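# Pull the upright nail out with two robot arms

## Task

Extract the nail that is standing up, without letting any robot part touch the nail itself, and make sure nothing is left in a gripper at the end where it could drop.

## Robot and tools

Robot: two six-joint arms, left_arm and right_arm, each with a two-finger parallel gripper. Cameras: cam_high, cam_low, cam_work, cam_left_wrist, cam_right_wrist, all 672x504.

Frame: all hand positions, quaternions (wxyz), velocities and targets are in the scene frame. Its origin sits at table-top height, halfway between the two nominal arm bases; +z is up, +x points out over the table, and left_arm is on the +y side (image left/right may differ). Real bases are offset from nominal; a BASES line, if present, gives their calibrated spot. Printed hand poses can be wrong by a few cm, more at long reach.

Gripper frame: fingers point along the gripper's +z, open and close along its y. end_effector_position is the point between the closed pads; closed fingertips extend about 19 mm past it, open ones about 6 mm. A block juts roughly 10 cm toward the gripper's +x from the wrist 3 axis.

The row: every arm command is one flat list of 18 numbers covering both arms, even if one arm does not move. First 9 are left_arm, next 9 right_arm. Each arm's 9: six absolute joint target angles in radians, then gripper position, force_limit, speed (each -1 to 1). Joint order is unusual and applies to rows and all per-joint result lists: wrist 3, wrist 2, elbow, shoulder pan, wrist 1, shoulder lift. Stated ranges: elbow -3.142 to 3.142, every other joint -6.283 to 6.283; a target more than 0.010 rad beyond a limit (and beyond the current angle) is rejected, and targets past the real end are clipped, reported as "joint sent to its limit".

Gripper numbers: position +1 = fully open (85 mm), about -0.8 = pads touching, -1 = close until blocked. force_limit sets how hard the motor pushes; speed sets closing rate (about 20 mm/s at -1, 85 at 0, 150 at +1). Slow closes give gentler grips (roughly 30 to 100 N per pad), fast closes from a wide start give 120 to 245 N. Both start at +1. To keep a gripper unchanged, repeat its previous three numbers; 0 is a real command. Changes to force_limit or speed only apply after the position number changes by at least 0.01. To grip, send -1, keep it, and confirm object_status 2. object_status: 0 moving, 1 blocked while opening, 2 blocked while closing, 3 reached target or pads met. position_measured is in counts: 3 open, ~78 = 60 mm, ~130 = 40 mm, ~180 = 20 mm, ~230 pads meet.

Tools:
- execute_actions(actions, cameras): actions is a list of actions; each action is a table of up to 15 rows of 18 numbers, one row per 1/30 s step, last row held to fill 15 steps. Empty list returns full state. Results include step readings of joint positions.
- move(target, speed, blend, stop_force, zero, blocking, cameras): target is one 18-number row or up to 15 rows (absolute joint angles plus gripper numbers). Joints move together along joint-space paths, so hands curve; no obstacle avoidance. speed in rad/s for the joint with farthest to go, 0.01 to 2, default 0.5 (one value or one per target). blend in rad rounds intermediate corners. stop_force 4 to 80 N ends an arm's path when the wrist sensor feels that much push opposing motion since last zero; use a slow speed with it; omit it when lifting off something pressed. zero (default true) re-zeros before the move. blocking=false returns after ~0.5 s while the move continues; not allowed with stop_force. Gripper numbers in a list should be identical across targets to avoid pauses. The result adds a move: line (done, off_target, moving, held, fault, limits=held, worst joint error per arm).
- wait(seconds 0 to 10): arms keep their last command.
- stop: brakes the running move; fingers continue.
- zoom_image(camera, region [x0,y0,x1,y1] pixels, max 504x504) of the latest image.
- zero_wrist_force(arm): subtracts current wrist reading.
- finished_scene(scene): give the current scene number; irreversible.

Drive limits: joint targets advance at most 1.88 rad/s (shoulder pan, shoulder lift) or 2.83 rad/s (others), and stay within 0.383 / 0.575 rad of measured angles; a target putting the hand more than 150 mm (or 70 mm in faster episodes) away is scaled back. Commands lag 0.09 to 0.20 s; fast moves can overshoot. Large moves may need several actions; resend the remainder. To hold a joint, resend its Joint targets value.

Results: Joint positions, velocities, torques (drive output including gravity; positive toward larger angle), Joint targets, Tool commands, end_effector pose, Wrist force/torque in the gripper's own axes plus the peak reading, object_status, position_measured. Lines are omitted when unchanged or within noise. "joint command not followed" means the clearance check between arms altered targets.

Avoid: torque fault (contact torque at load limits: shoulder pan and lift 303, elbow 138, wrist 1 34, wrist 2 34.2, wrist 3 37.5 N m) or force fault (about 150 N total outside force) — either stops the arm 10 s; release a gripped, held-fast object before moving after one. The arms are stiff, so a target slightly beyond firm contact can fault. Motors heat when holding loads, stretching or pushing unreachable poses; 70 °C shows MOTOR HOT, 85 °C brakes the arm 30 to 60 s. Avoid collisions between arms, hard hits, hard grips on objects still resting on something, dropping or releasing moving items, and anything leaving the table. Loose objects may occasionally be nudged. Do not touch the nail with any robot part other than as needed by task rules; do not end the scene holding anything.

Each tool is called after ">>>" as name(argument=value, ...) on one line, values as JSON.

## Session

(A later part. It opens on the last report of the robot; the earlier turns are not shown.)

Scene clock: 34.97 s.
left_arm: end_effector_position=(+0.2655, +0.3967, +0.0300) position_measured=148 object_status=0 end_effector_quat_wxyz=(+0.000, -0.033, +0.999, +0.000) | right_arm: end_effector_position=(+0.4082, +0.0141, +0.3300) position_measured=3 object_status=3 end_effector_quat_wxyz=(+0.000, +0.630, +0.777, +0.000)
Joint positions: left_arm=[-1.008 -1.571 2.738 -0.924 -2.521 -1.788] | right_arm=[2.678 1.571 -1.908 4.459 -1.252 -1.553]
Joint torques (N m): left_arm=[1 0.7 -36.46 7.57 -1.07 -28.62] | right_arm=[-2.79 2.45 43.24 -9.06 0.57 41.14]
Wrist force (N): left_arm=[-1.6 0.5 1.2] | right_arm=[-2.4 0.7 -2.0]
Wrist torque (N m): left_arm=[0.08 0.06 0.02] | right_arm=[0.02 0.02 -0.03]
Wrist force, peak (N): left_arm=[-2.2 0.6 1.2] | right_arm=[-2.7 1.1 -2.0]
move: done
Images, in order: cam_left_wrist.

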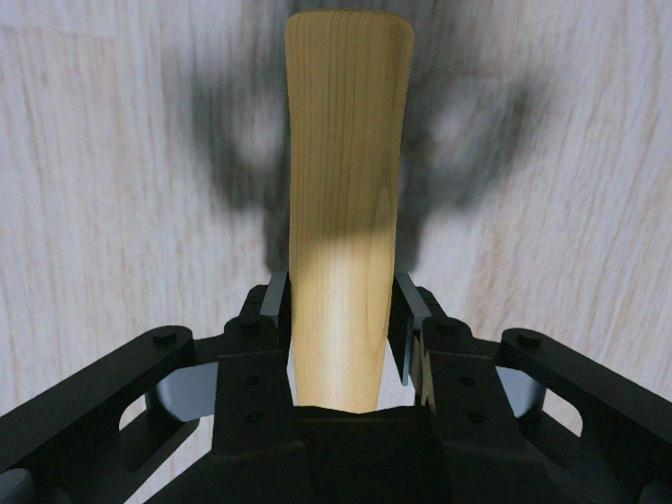

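>>> move(target=[[-1.008,-1.571,2.6842,-0.9243,-2.3197,-1.9353,-0.98,0.3,-1,2.6784,1.571,-1.9075,4.4594,-1.2515,-1.5534,1,1,1],[-1.008,-1.571,2.3148,-0.9243,-1.6692,-2.2164,-0.98,0.3,-1,1.230,2.623,-2.258,3.784,-1.012,-1.737,1,1,1]], speed=[0.3,0.8], blend=[0.05,0])

Scene clock: 46.10 s.
left_arm: end_effector_position=(+0.2654, +0.3968, +0.3300) position_measured=148 object_status=2 end_effector_quat_wxyz=(+0.000, -0.033, +0.999, +0.000) | right_arm: end_effector_position=(+0.4738, -0.1854, +0.1848) position_measured=3 object_status=3 end_effector_quat_wxyz=(-0.475, +0.319, +0.797, +0.193)
Joint positions: left_arm=[-1.008 -1.571 2.315 -0.924 -1.669 -2.216] | right_arm=[1.23 2.623 -2.258 3.784 -1.012 -1.737]
Joint torques (N m): left_arm=[0.71 0.31 -60.56 -8.26 -0.86 -12.98] | right_arm=[-2.57 7.2 24.65 -17.51 9.08 39.05]
Wrist force (N): left_arm=[-0.4 0.5 4.9] | right_arm=[0.3 -0.6 -0.8]
Wrist torque (N m): left_arm=[0.01 0.21 0.05] | right_arm=[-0.05 0.07 -0.06]
Wrist force, peak (N): left_arm=[1.7 3.6 7.1] | right_arm=[-2.3 1.3 -3.4]
move: done

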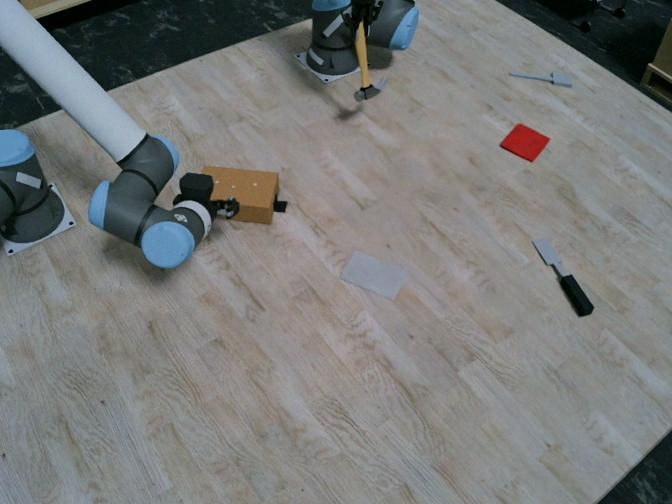

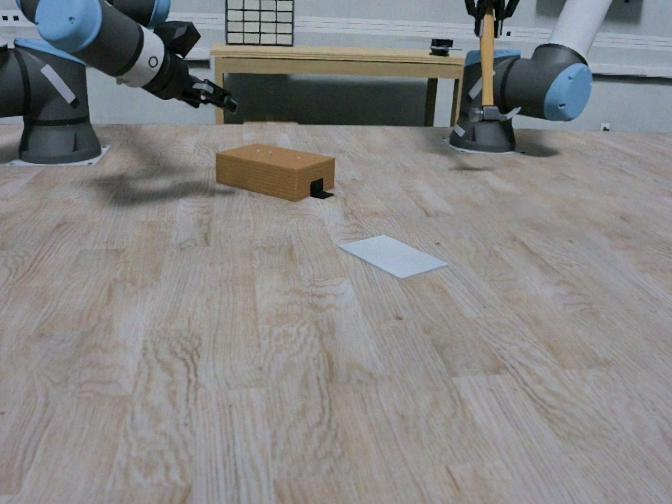

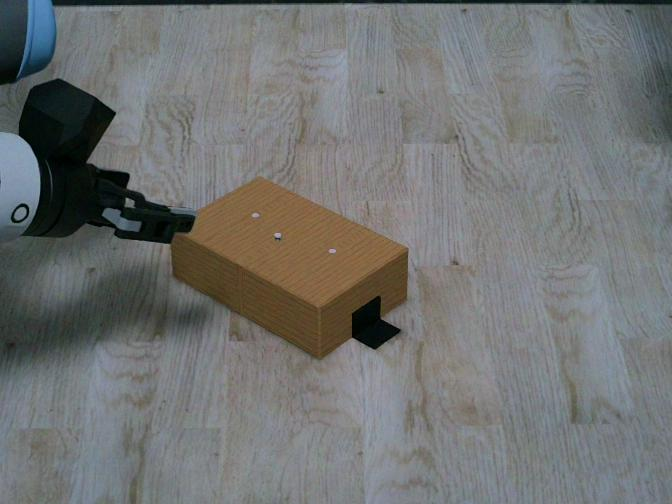

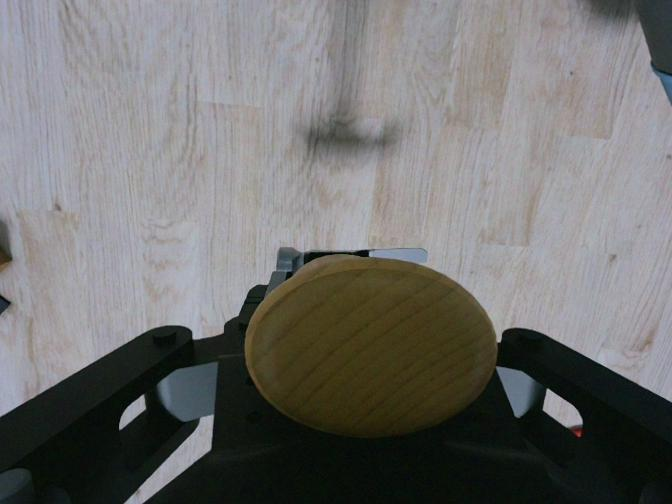

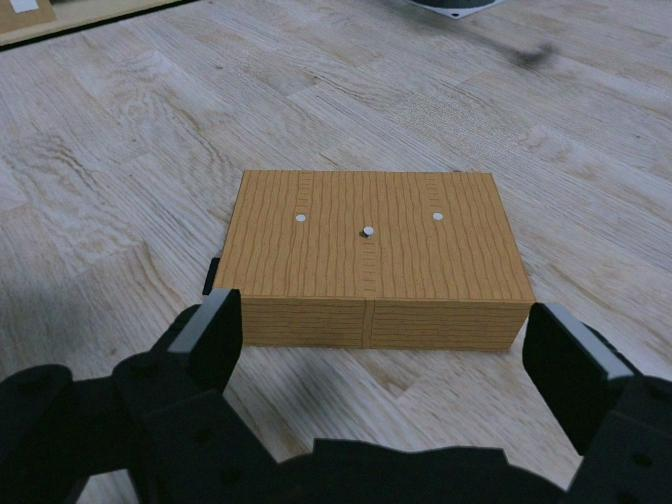

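>>> move(target=[-0.225,-2.430,2.0259,-0.899,-2.4742,-1.2881,-0.98,0.3,-1,1.230,2.623,-2.258,3.784,-1.012,-1.737,1,1,1], speed=0.4)

Scene clock: 53.83 s.
left_arm: end_effector_position=(+0.3560, -0.0610, +0.2214) position_measured=172 object_status=0 end_effector_quat_wxyz=(-0.161, +0.339, +0.841, -0.390) | right_arm: end_effector_position=(+0.4738, -0.1855, +0.1848) position_measured=3 object_status=3 end_effector_quat_wxyz=(-0.475, +0.319, +0.797, +0.193)
Joint positions: left_arm=[-0.225 -2.43 2.026 -0.899 -2.474 -1.288] | right_arm=[1.23 2.623 -2.258 3.784 -1.012 -1.737]
Joint torques (N m): left_arm=[1.36 -6.05 -47.32 12.59 -7.76 -73.77] | right_arm=[-2.65 6.23 36.55 -13.35 -0.03 41.33]
Wrist force (N): left_arm=[0.1 4.0 3.3] | right_arm=[0.2 -0.5 -1.1]
Wrist torque (N m): left_arm=[-0.68 -0.06 -0.39] | right_arm=[-0.02 0.08 -0.06]
Wrist force, peak (N): left_arm=[15.8 -28.2 -56.2] | right_arm=[0.3 -0.9 -1.1]
move: done

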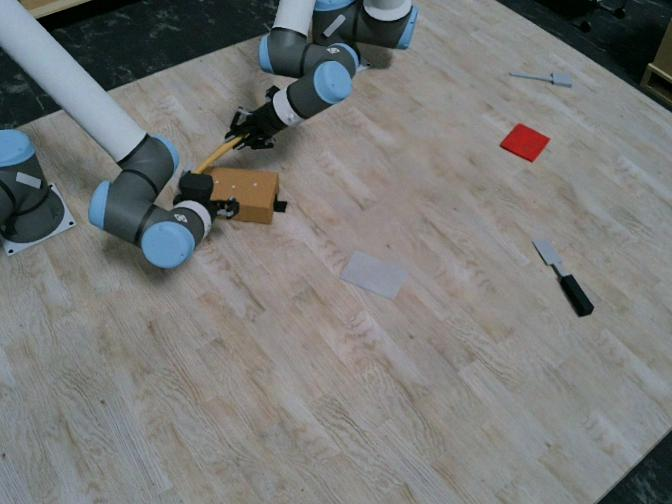

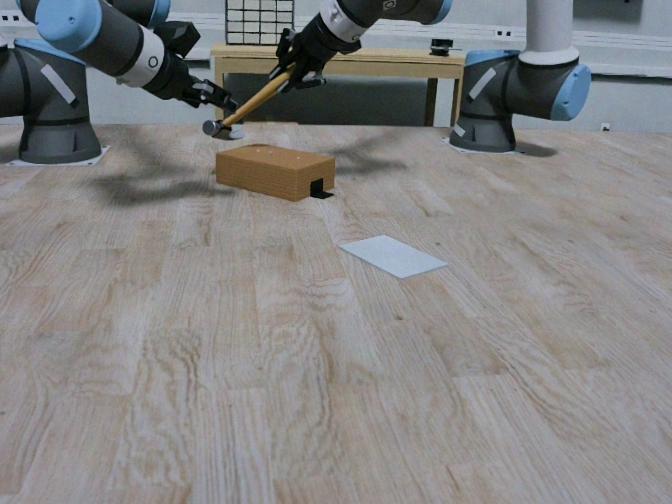

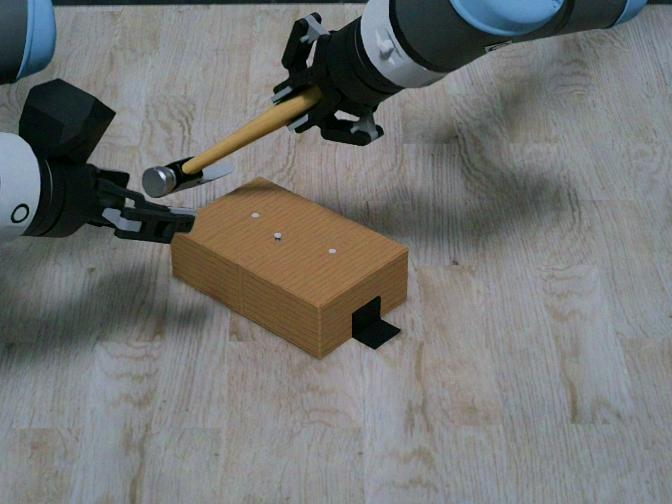

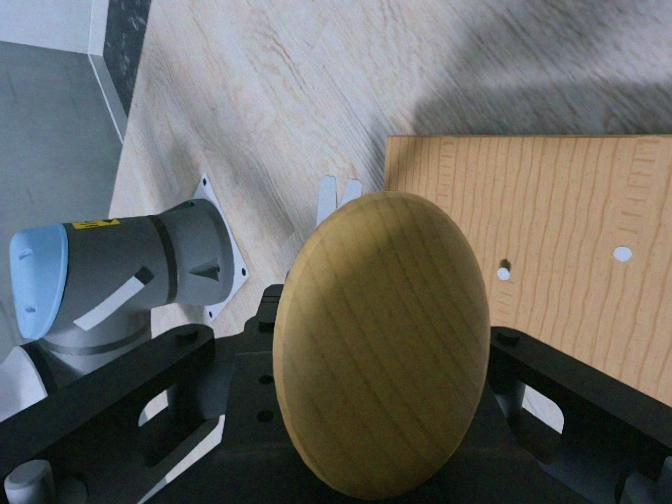

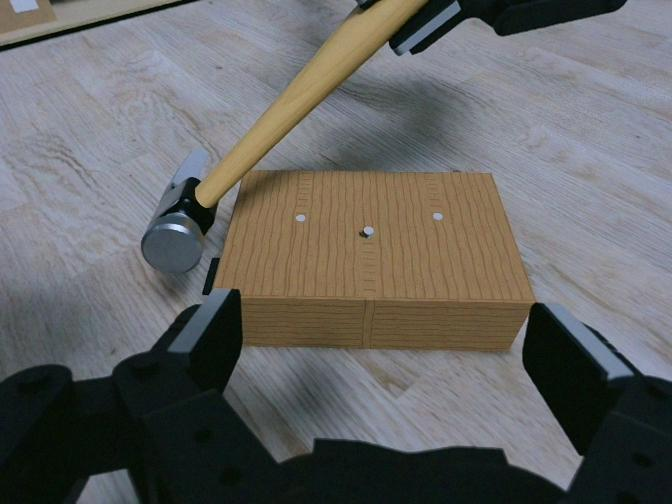

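>>> wait(seconds=0.5, cameras=["cam_left_wrist"])

>>> zoom_image(camera="cam_left_wrist", region=[250, 120, 550, 360])

>>> zoom_image(camera="cam_work", region=[120, 60, 420, 280])

Scene clock: 56.20 s.
left_arm: end_effector_position=(+0.3560, -0.0610, +0.2215) position_measured=172 object_status=2 end_effector_quat_wxyz=(-0.161, +0.339, +0.841, -0.390) | right_arm: end_effector_position=(+0.4738, -0.1855, +0.1848) position_measured=3 object_status=3 end_effector_quat_wxyz=(-0.475, +0.319, +0.797, +0.193)
Joint positions: left_arm=[-0.225 -2.43 2.026 -0.899 -2.474 -1.288] | right_arm=[1.23 2.623 -2.258 3.784 -1.012 -1.737]
Joint torques (N m): left_arm=[0.49 -4.86 -47.34 4.34 -4.3 -80.21] | right_arm=[-2.72 5.77 36.78 -11.98 0.17 41.81]
Wrist force (N): left_arm=[0.2 3.8 3.6] | right_arm=[0.2 -0.4 -0.8]
Wrist torque (N m): left_arm=[-0.71 -0.05 -0.39] | right_arm=[0.00 0.08 -0.06]
Wrist force, peak (N): left_arm=[-0.1 4.3 3.6] | right_arm=[-0.1 -0.9 -1.2]
Tool commands: left_gripper/position=-0.98 left_gripper/force_limit=+0.3 left_gripper/speed=-1.0 right_gripper/position=+1.0 right_gripper/force_limit=+1.0 right_gripper/speed=+1.0
wait: 0.50 s; at rest from the start
Images, in order: cam_left_wrist.

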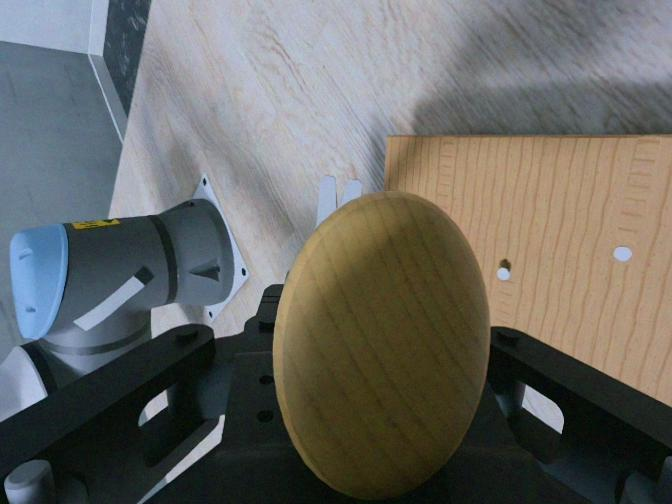

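Scaled by 1.680 from the camera's 672x504 image, which has a finer 960x720 frame.

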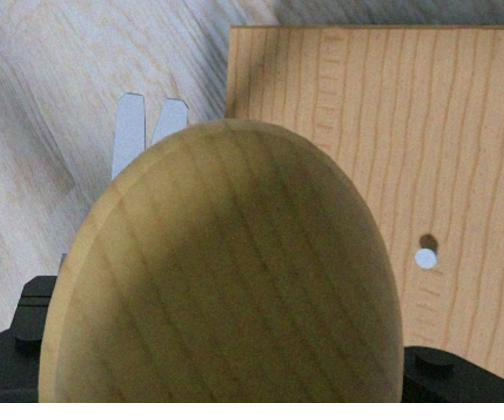

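This scene's latest camera images include none from cam_work. They are from: cam_left_wrist. cam_work's image comes with the result of a call that names it in "cameras".

>>> move(target=[1.346,-2.430,2.0259,-0.899,-2.4742,-1.2881,-0.98,0.3,-1,1.230,2.623,-2.258,3.784,-1.012,-1.737,1,1,1], speed=0.6, cameras=["cam_low","cam_work","cam_left_wrist","cam_right_wrist"])

>>> zoom_image(camera="cam_right_wrist", region=[120, 50, 480, 310])

>>> zoom_image(camera="cam_work", region=[120, 60, 420, 280])

>>> zoom_image(camera="cam_low", region=[170, 40, 350, 220])

Scene clock: 60.33 s.
left_arm: end_effector_position=(+0.3560, -0.0610, +0.2215) position_measured=172 object_status=2 end_effector_quat_wxyz=(+0.162, +0.835, +0.354, -0.390) | right_arm: end_effector_position=(+0.4738, -0.1855, +0.1848) position_measured=3 object_status=3 end_effector_quat_wxyz=(-0.475, +0.319, +0.797, +0.193)
Joint positions: left_arm=[1.346 -2.43 2.026 -0.899 -2.474 -1.288] | right_arm=[1.23 2.623 -2.258 3.784 -1.012 -1.737]
Joint torques (N m): left_arm=[2 -3.96 -45.33 -1.07 -1.85 -75.57] | right_arm=[-2.46 5.22 35.46 -8.2 0.21 43.49]
Wrist force (N): left_arm=[3.3 1.0 3.3] | right_arm=[0.3 -0.6 -0.7]
Wrist torque (N m): left_arm=[-0.04 0.71 0.00] | right_arm=[-0.05 0.06 -0.07]
Wrist force, peak (N): left_arm=[1.7 4.1 3.5] | right_arm=[0.3 -0.5 -1.3]
move: done
Images, in order: cam_low, cam_work, cam_left_wrist, cam_right_wrist.

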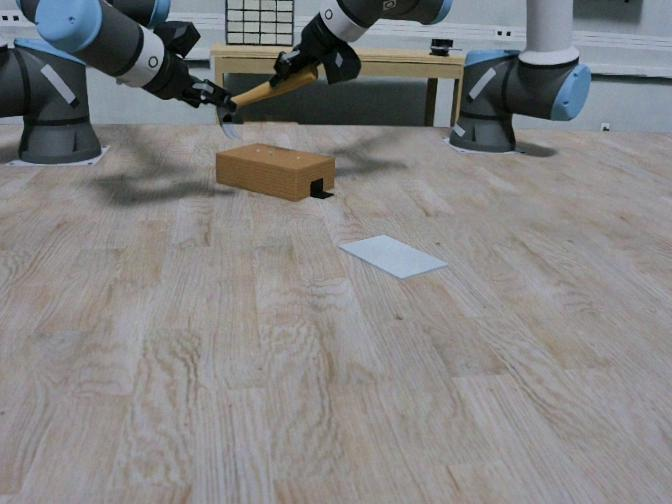

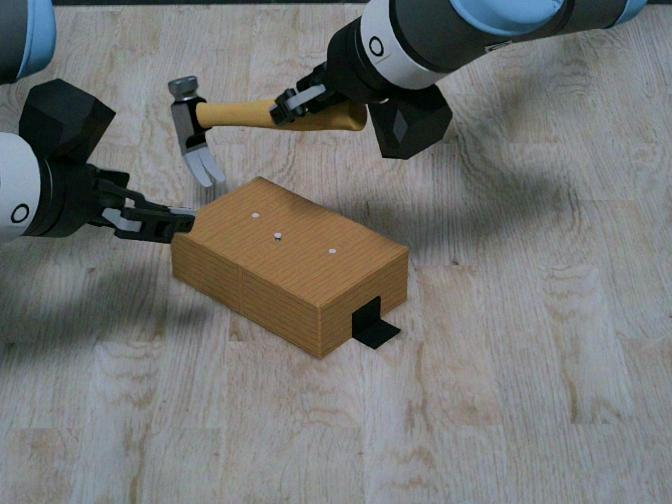

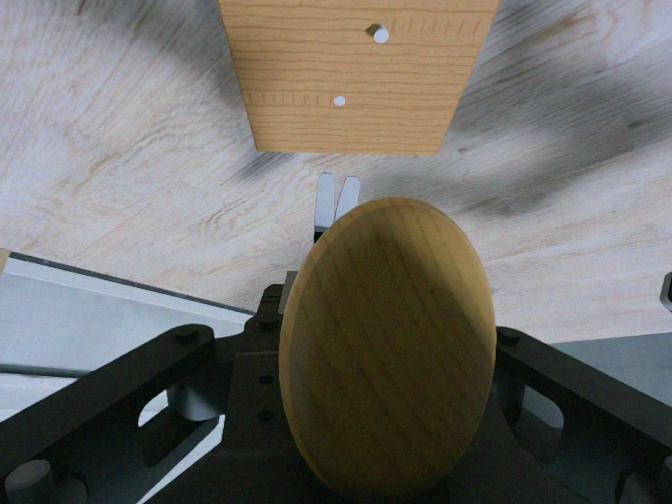

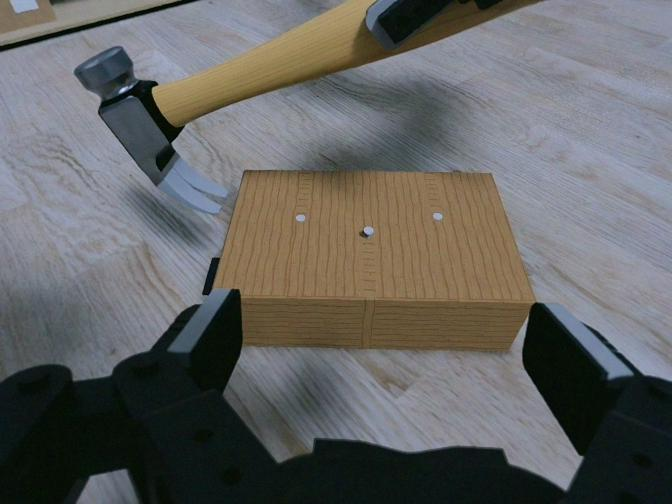

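Scaled by 1.400 from the camera's 672x504 image, which has a finer 960x720 frame.

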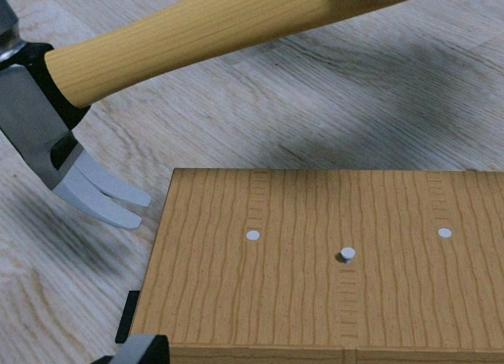

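Scaled by 1.680 from the camera's 672x504 image, which has a finer 960x720 frame.

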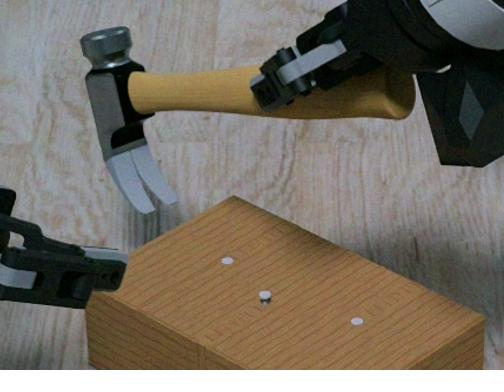

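Scaled by 2.800 from the camera's 672x504 image, which has a finer 960x720 frame.

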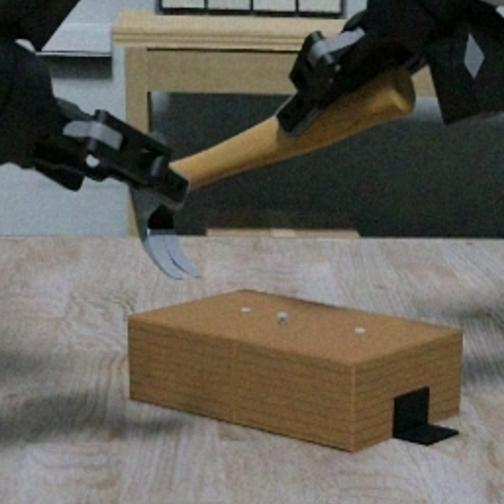

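>>> move(target=[1.297,-2.4403,1.9724,-0.8121,-2.3488,-1.2584,-0.98,0.3,-1,1.230,2.623,-2.258,3.784,-1.012,-1.737,1,1,1], speed=0.2, stop_force=20, cameras=["cam_low","cam_work","cam_left_wrist","cam_right_wrist"])

>>> zoom_image(camera="cam_right_wrist", region=[220, 120, 460, 300])

>>> zoom_image(camera="cam_work", region=[180, 120, 380, 270])

>>> zoom_image(camera="cam_low", region=[200, 80, 350, 190])

Scene clock: 68.17 s.
left_arm: end_effector_position=(+0.4123, -0.0301, +0.2143) position_measured=172 object_status=2 end_effector_quat_wxyz=(+0.126, +0.799, +0.429, -0.403) | right_arm: end_effector_position=(+0.4738, -0.1855, +0.1848) position_measured=3 object_status=3 end_effector_quat_wxyz=(-0.475, +0.319, +0.797, +0.193)
Joint positions: left_arm=[1.297 -2.44 1.972 -0.812 -2.349 -1.258] | right_arm=[1.23 2.623 -2.258 3.784 -1.012 -1.737]
Joint torques (N m): left_arm=[-2.09 -7.68 -46.42 12.09 -1.05 -49.85] | right_arm=[-1.92 4.42 34.34 -5.86 0.44 45.57]
Wrist force (N): left_arm=[3.7 1.7 3.0] | right_arm=[0.1 -0.7 -0.7]
Wrist torque (N m): left_arm=[-0.17 0.64 -0.04] | right_arm=[-0.06 0.09 -0.06]
Wrist force, peak (N): left_arm=[4.7 2.2 2.3] | right_arm=[0.3 -0.7 -1.3]
move: done
Images, in order: cam_low, cam_work, cam_left_wrist, cam_right_wrist.

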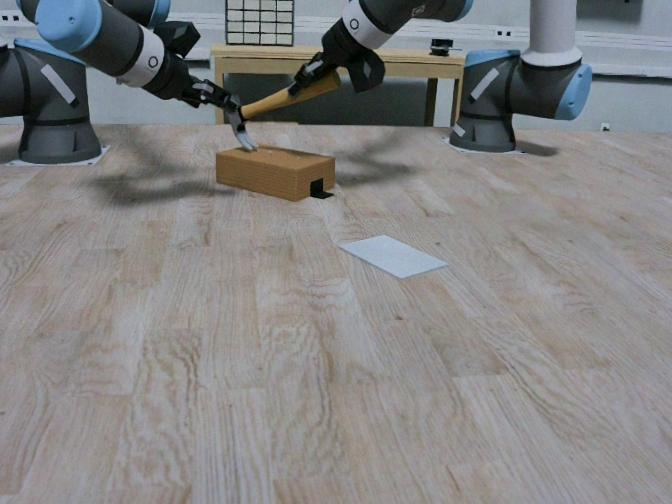

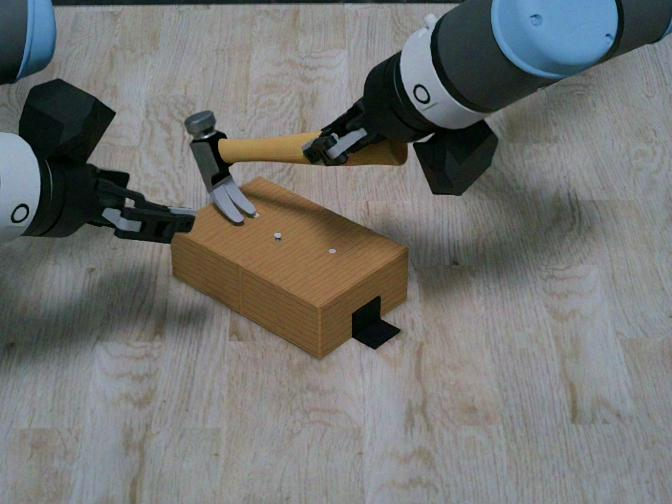

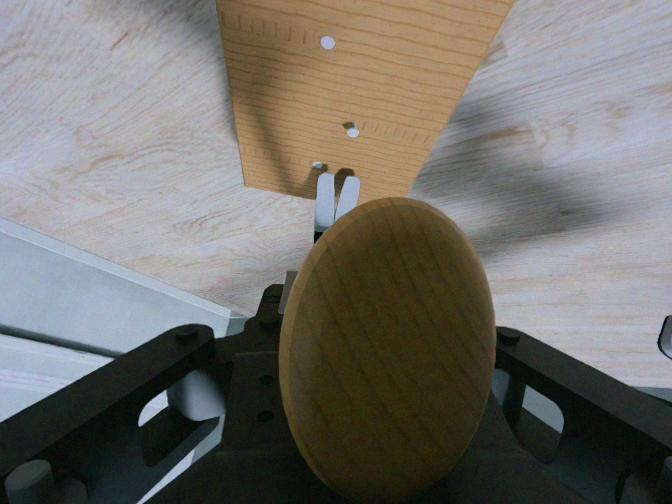

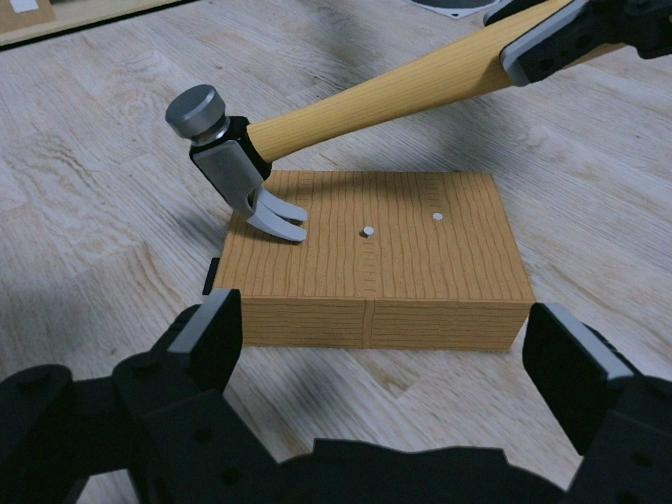

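Scaled by 2.100 from the camera's 672x504 image, which has a finer 960x720 frame.

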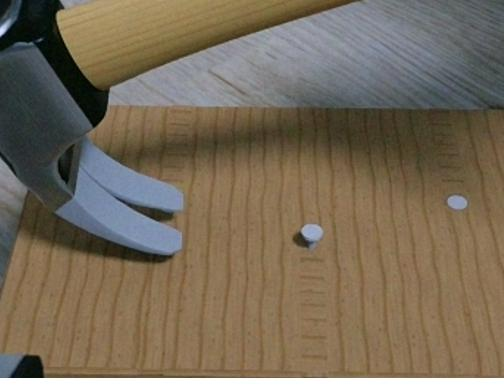

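Scaled by 2.520 from the camera's 672x504 image, which has a finer 960x720 frame.

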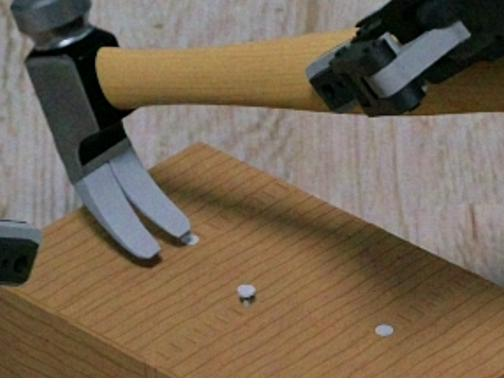

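Scaled by 3.360 from the camera's 672x504 image, which has a finer 960x720 frame.

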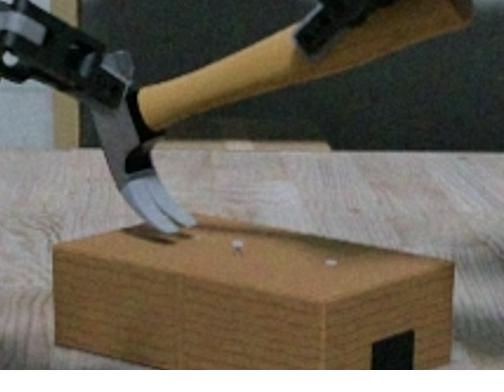

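>>> move(target=[1.476,-2.6508,1.9724,-0.7133,-2.2928,-1.1660,-1.0,0.7,-1,1.230,2.623,-2.258,3.784,-1.012,-1.737,1,1,1], speed=0.1, stop_force=8, cameras=["cam_low","cam_work","cam_left_wrist","cam_right_wrist"])

>>> zoom_image(camera="cam_right_wrist", region=[220, 120, 460, 300])

>>> zoom_image(camera="cam_work", region=[180, 120, 380, 270])

>>> zoom_image(camera="cam_low", region=[200, 80, 350, 190])

Scene clock: 73.13 s.
left_arm: end_effector_position=(+0.4403, -0.0009, +0.1879) position_measured=172 object_status=2 end_effector_quat_wxyz=(+0.153, +0.755, +0.406, -0.492) | right_arm: end_effector_position=(+0.4738, -0.1855, +0.1848) position_measured=3 object_status=3 end_effector_quat_wxyz=(-0.475, +0.319, +0.797, +0.193)
Joint positions: left_arm=[1.476 -2.651 1.972 -0.713 -2.293 -1.166] | right_arm=[1.23 2.623 -2.258 3.784 -1.012 -1.737]
Joint torques (N m): left_arm=[1.64 -8.17 -33.44 11.17 -1.44 -54.68] | right_arm=[-1.84 3.47 33.93 -3.11 0.69 46.62]
Wrist force (N): left_arm=[4.1 2.5 1.5] | right_arm=[0.1 -0.6 -0.7]
Wrist torque (N m): left_arm=[-0.08 0.66 -0.05] | right_arm=[-0.04 0.10 -0.06]
Wrist force, peak (N): left_arm=[4.5 2.8 1.5] | right_arm=[0.7 -0.5 -1.2]
move: done
Images, in order: cam_low, cam_work, cam_left_wrist, cam_right_wrist.

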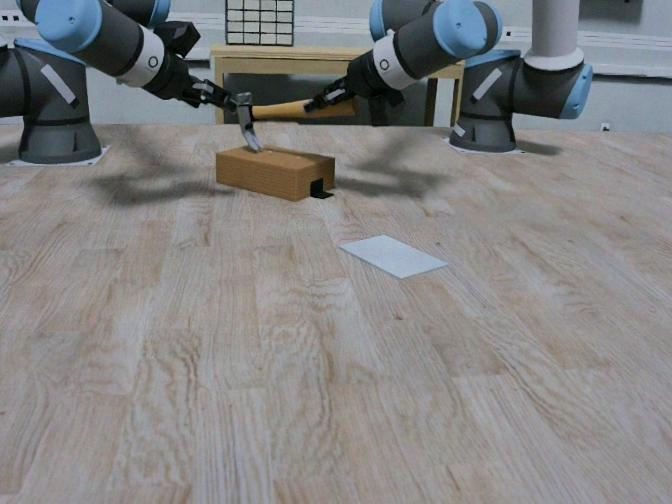

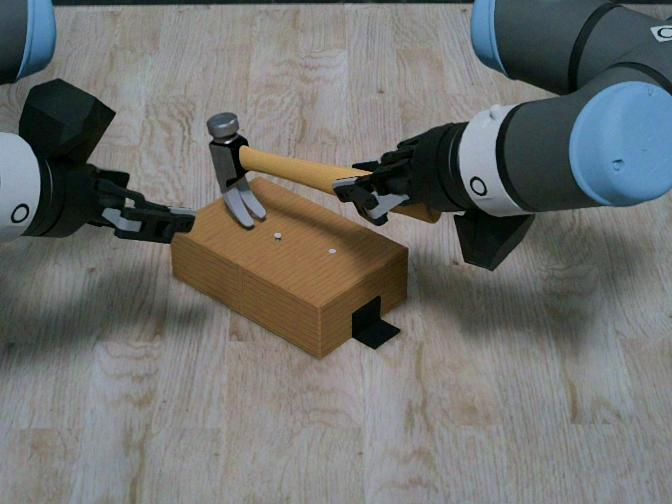

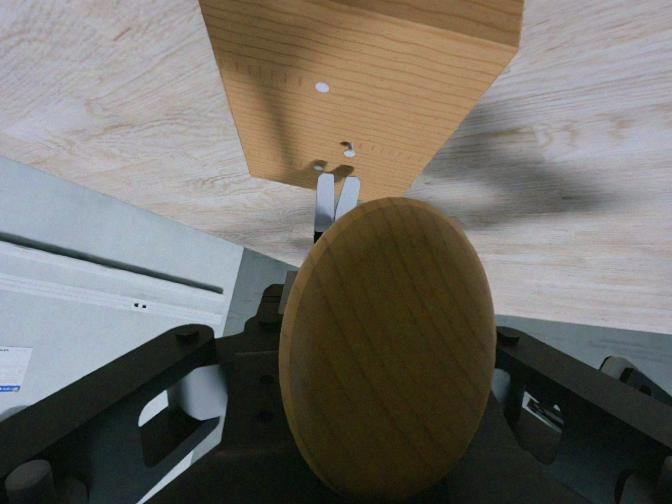

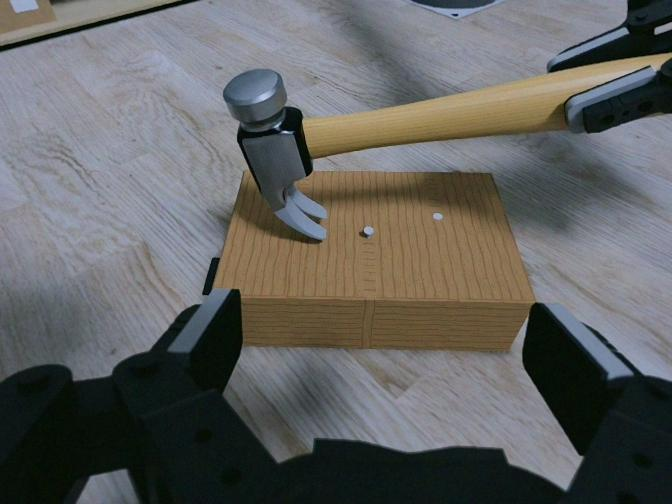

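Scaled by 2.100 from the camera's 672x504 image, which has a finer 960x720 frame.

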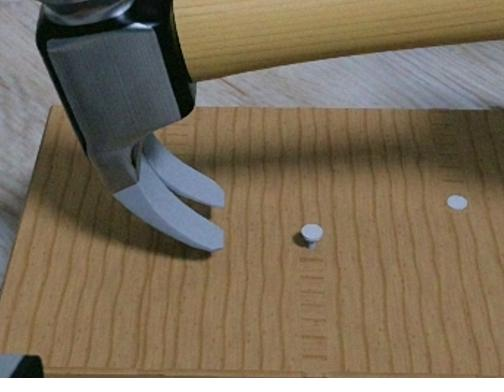

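Scaled by 2.520 from the camera's 672x504 image, which has a finer 960x720 frame.

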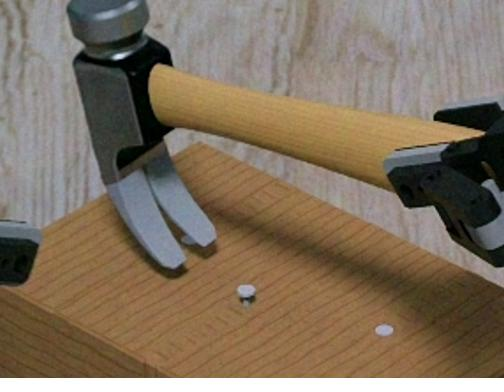

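Scaled by 3.360 from the camera's 672x504 image, which has a finer 960x720 frame.

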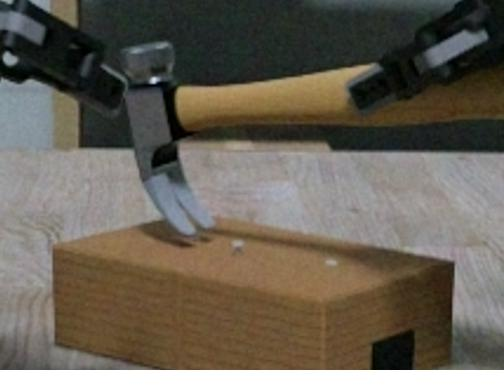

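>>> move(target=[1.253,-2.2649,1.9529,-0.8564,-2.2950,-1.3108,-1.0,0.7,-1,1.230,2.623,-2.258,3.784,-1.012,-1.737,1,1,1], speed=0.15, cameras=["cam_low","cam_work","cam_left_wrist","cam_right_wrist"])

>>> zoom_image(camera="cam_right_wrist", region=[220, 120, 460, 300])

>>> zoom_image(camera="cam_work", region=[180, 120, 380, 270])

>>> zoom_image(camera="cam_low", region=[200, 80, 350, 190])

Scene clock: 77.70 s.
left_arm: end_effector_position=(+0.4137, -0.0287, +0.2228) position_measured=172 object_status=2 end_effector_quat_wxyz=(+0.102, +0.828, +0.444, -0.327) | right_arm: end_effector_position=(+0.4738, -0.1855, +0.1848) position_measured=3 object_status=3 end_effector_quat_wxyz=(-0.475, +0.319, +0.797, +0.193)
Joint positions: left_arm=[1.253 -2.265 1.953 -0.856 -2.295 -1.311] | right_arm=[1.23 2.623 -2.258 3.784 -1.012 -1.737]
Joint torques (N m): left_arm=[-2.36 -0.47 -49.71 -8.95 -9.64 -78.19] | right_arm=[-1.55 2.66 33.55 0.66 0.76 47.28]
Wrist force (N): left_arm=[0.4 0.5 2.0] | right_arm=[0.3 -0.5 -0.5]
Wrist torque (N m): left_arm=[-0.03 0.08 0.00] | right_arm=[-0.03 0.06 -0.06]
Wrist force, peak (N): left_arm=[-2.6 -1.3 -8.1] | right_arm=[0.2 -1.0 -1.2]
move: done
Images, in order: cam_low, cam_work, cam_left_wrist, cam_right_wrist.

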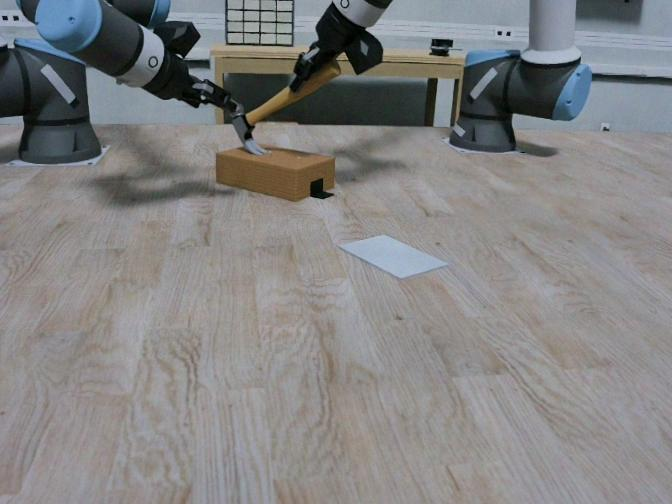

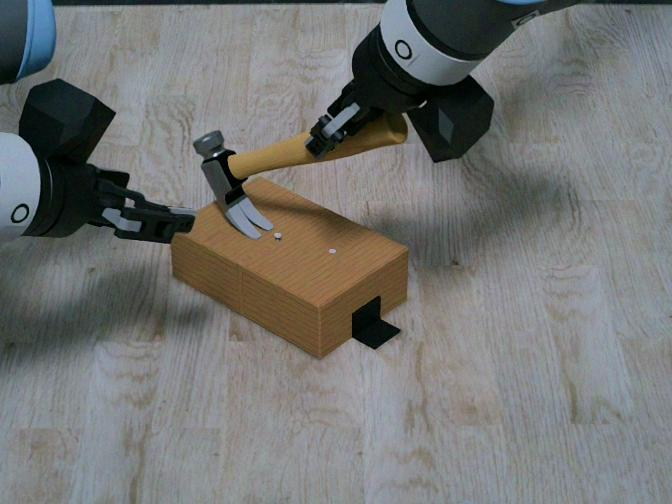

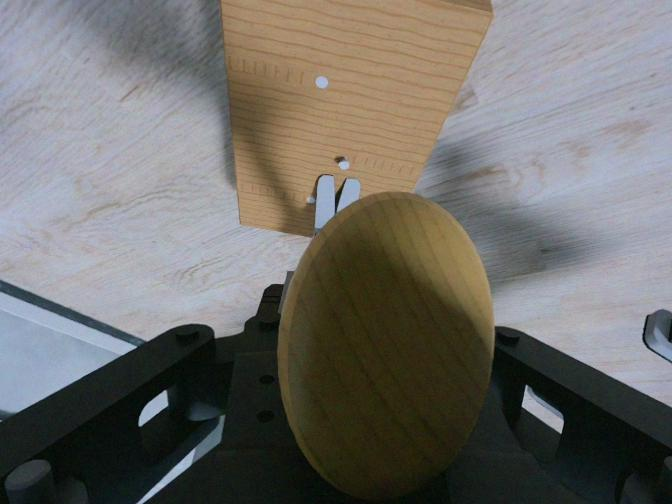

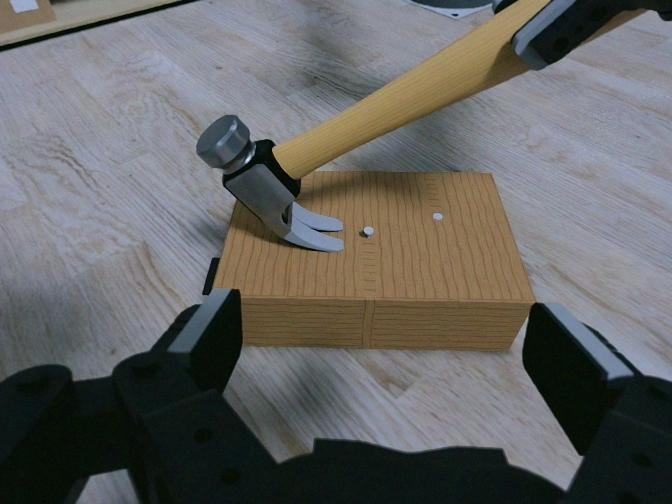

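Scaled by 2.100 from the camera's 672x504 image, which has a finer 960x720 frame.

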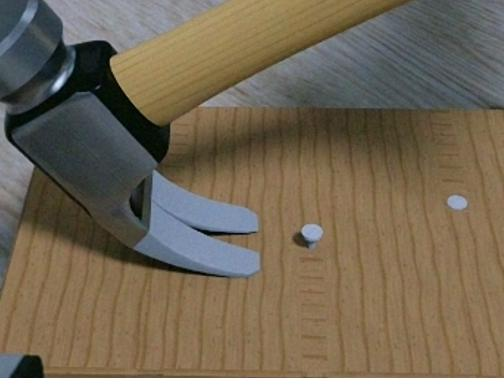

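Scaled by 2.520 from the camera's 672x504 image, which has a finer 960x720 frame.

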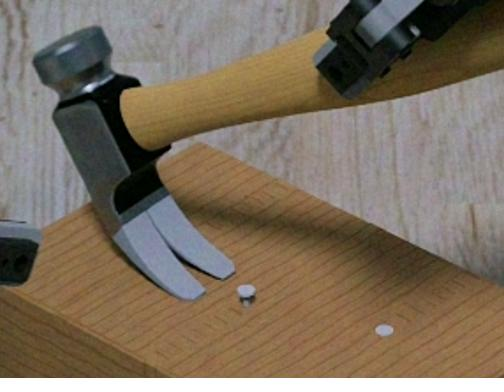

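Scaled by 3.360 from the camera's 672x504 image, which has a finer 960x720 frame.

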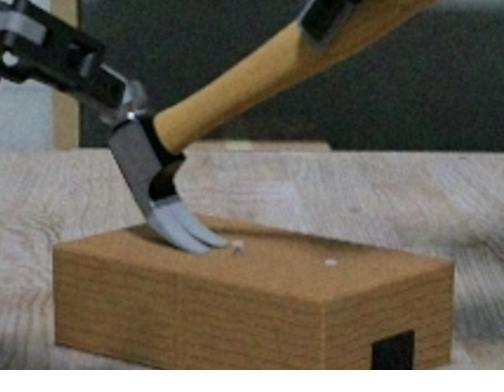

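>>> move(target=[1.301,-2.2674,1.9414,-0.8199,-2.2536,-1.3105,-1.0,0.7,-1,1.230,2.623,-2.258,3.784,-1.012,-1.737,1,1,1], speed=0.05, stop_force=14, cameras=["cam_right_wrist","cam_work","cam_low"])

>>> zoom_image(camera="cam_right_wrist", region=[220, 120, 460, 300])

>>> zoom_image(camera="cam_work", region=[180, 120, 380, 270])

>>> zoom_image(camera="cam_low", region=[200, 80, 350, 190])

Scene clock: 83.13 s.
left_arm: end_effector_position=(+0.4327, -0.0096, +0.2244) position_measured=172 object_status=2 end_effector_quat_wxyz=(+0.102, +0.828, +0.444, -0.326) | right_arm: end_effector_position=(+0.4738, -0.1855, +0.1848) position_measured=3 object_status=3 end_effector_quat_wxyz=(-0.475, +0.319, +0.797, +0.193)
Joint positions: left_arm=[1.301 -2.267 1.941 -0.82 -2.254 -1.31] | right_arm=[1.23 2.623 -2.258 3.784 -1.012 -1.737]
Joint torques (N m): left_arm=[1.81 -6.98 -49.88 12.95 -1.91 -47.63] | right_arm=[-1.71 1.88 32.45 3.34 1.1 49.24]
Wrist force (N): left_arm=[3.1 1.4 3.7] | right_arm=[0.3 -0.6 -1.0]
Wrist torque (N m): left_arm=[-0.18 0.55 -0.05] | right_arm=[-0.05 0.07 -0.06]
Wrist force, peak (N): left_arm=[3.3 1.5 3.7] | right_arm=[0.1 -0.9 -1.1]
move: done
Images, in order: cam_low, cam_work, cam_right_wrist.

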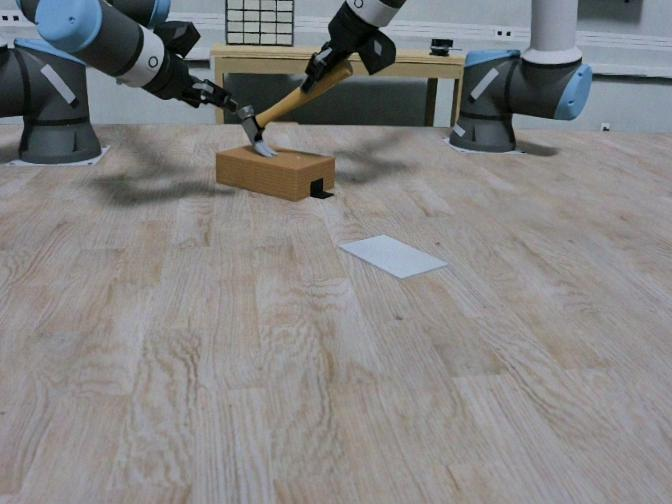

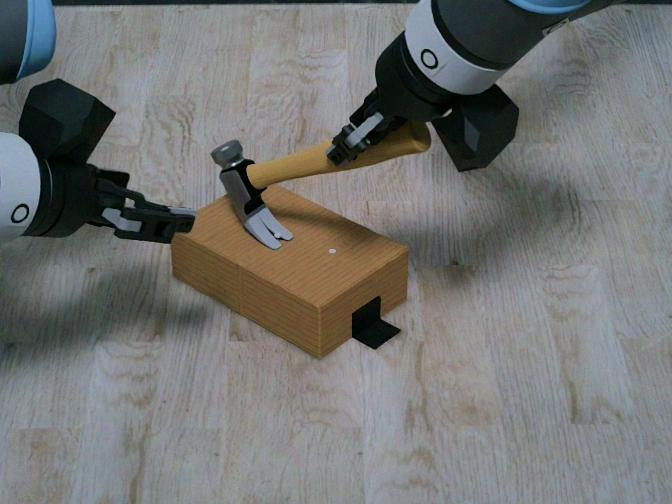

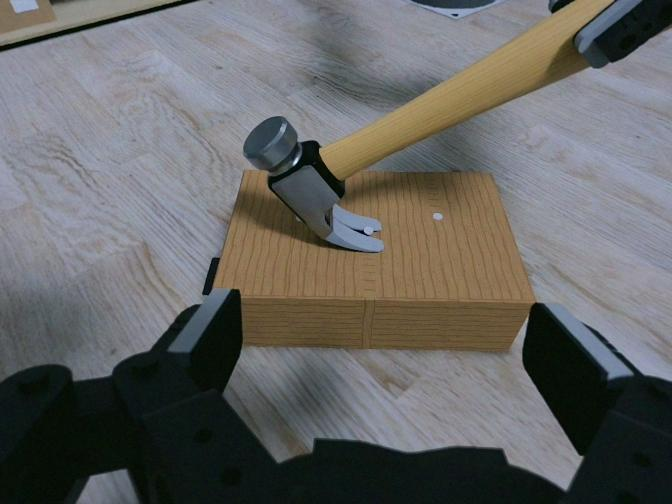

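Scaled by 2.100 from the camera's 672x504 image, which has a finer 960x720 frame.

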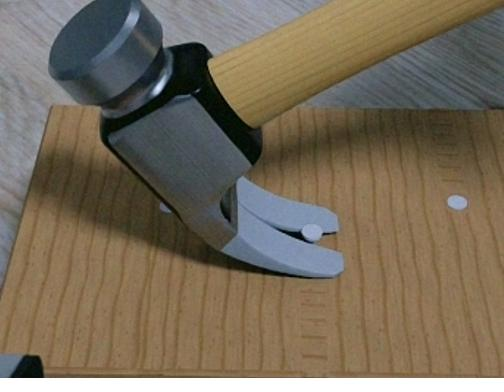

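Scaled by 2.520 from the camera's 672x504 image, which has a finer 960x720 frame.

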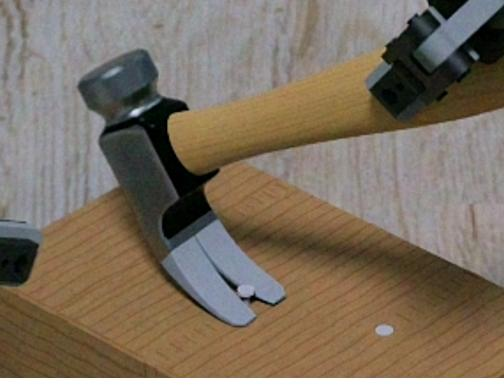

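Scaled by 3.360 from the camera's 672x504 image, which has a finer 960x720 frame.

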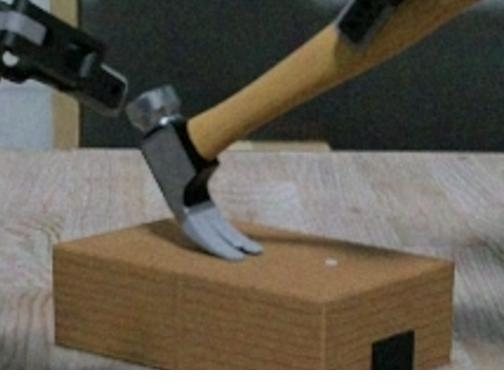

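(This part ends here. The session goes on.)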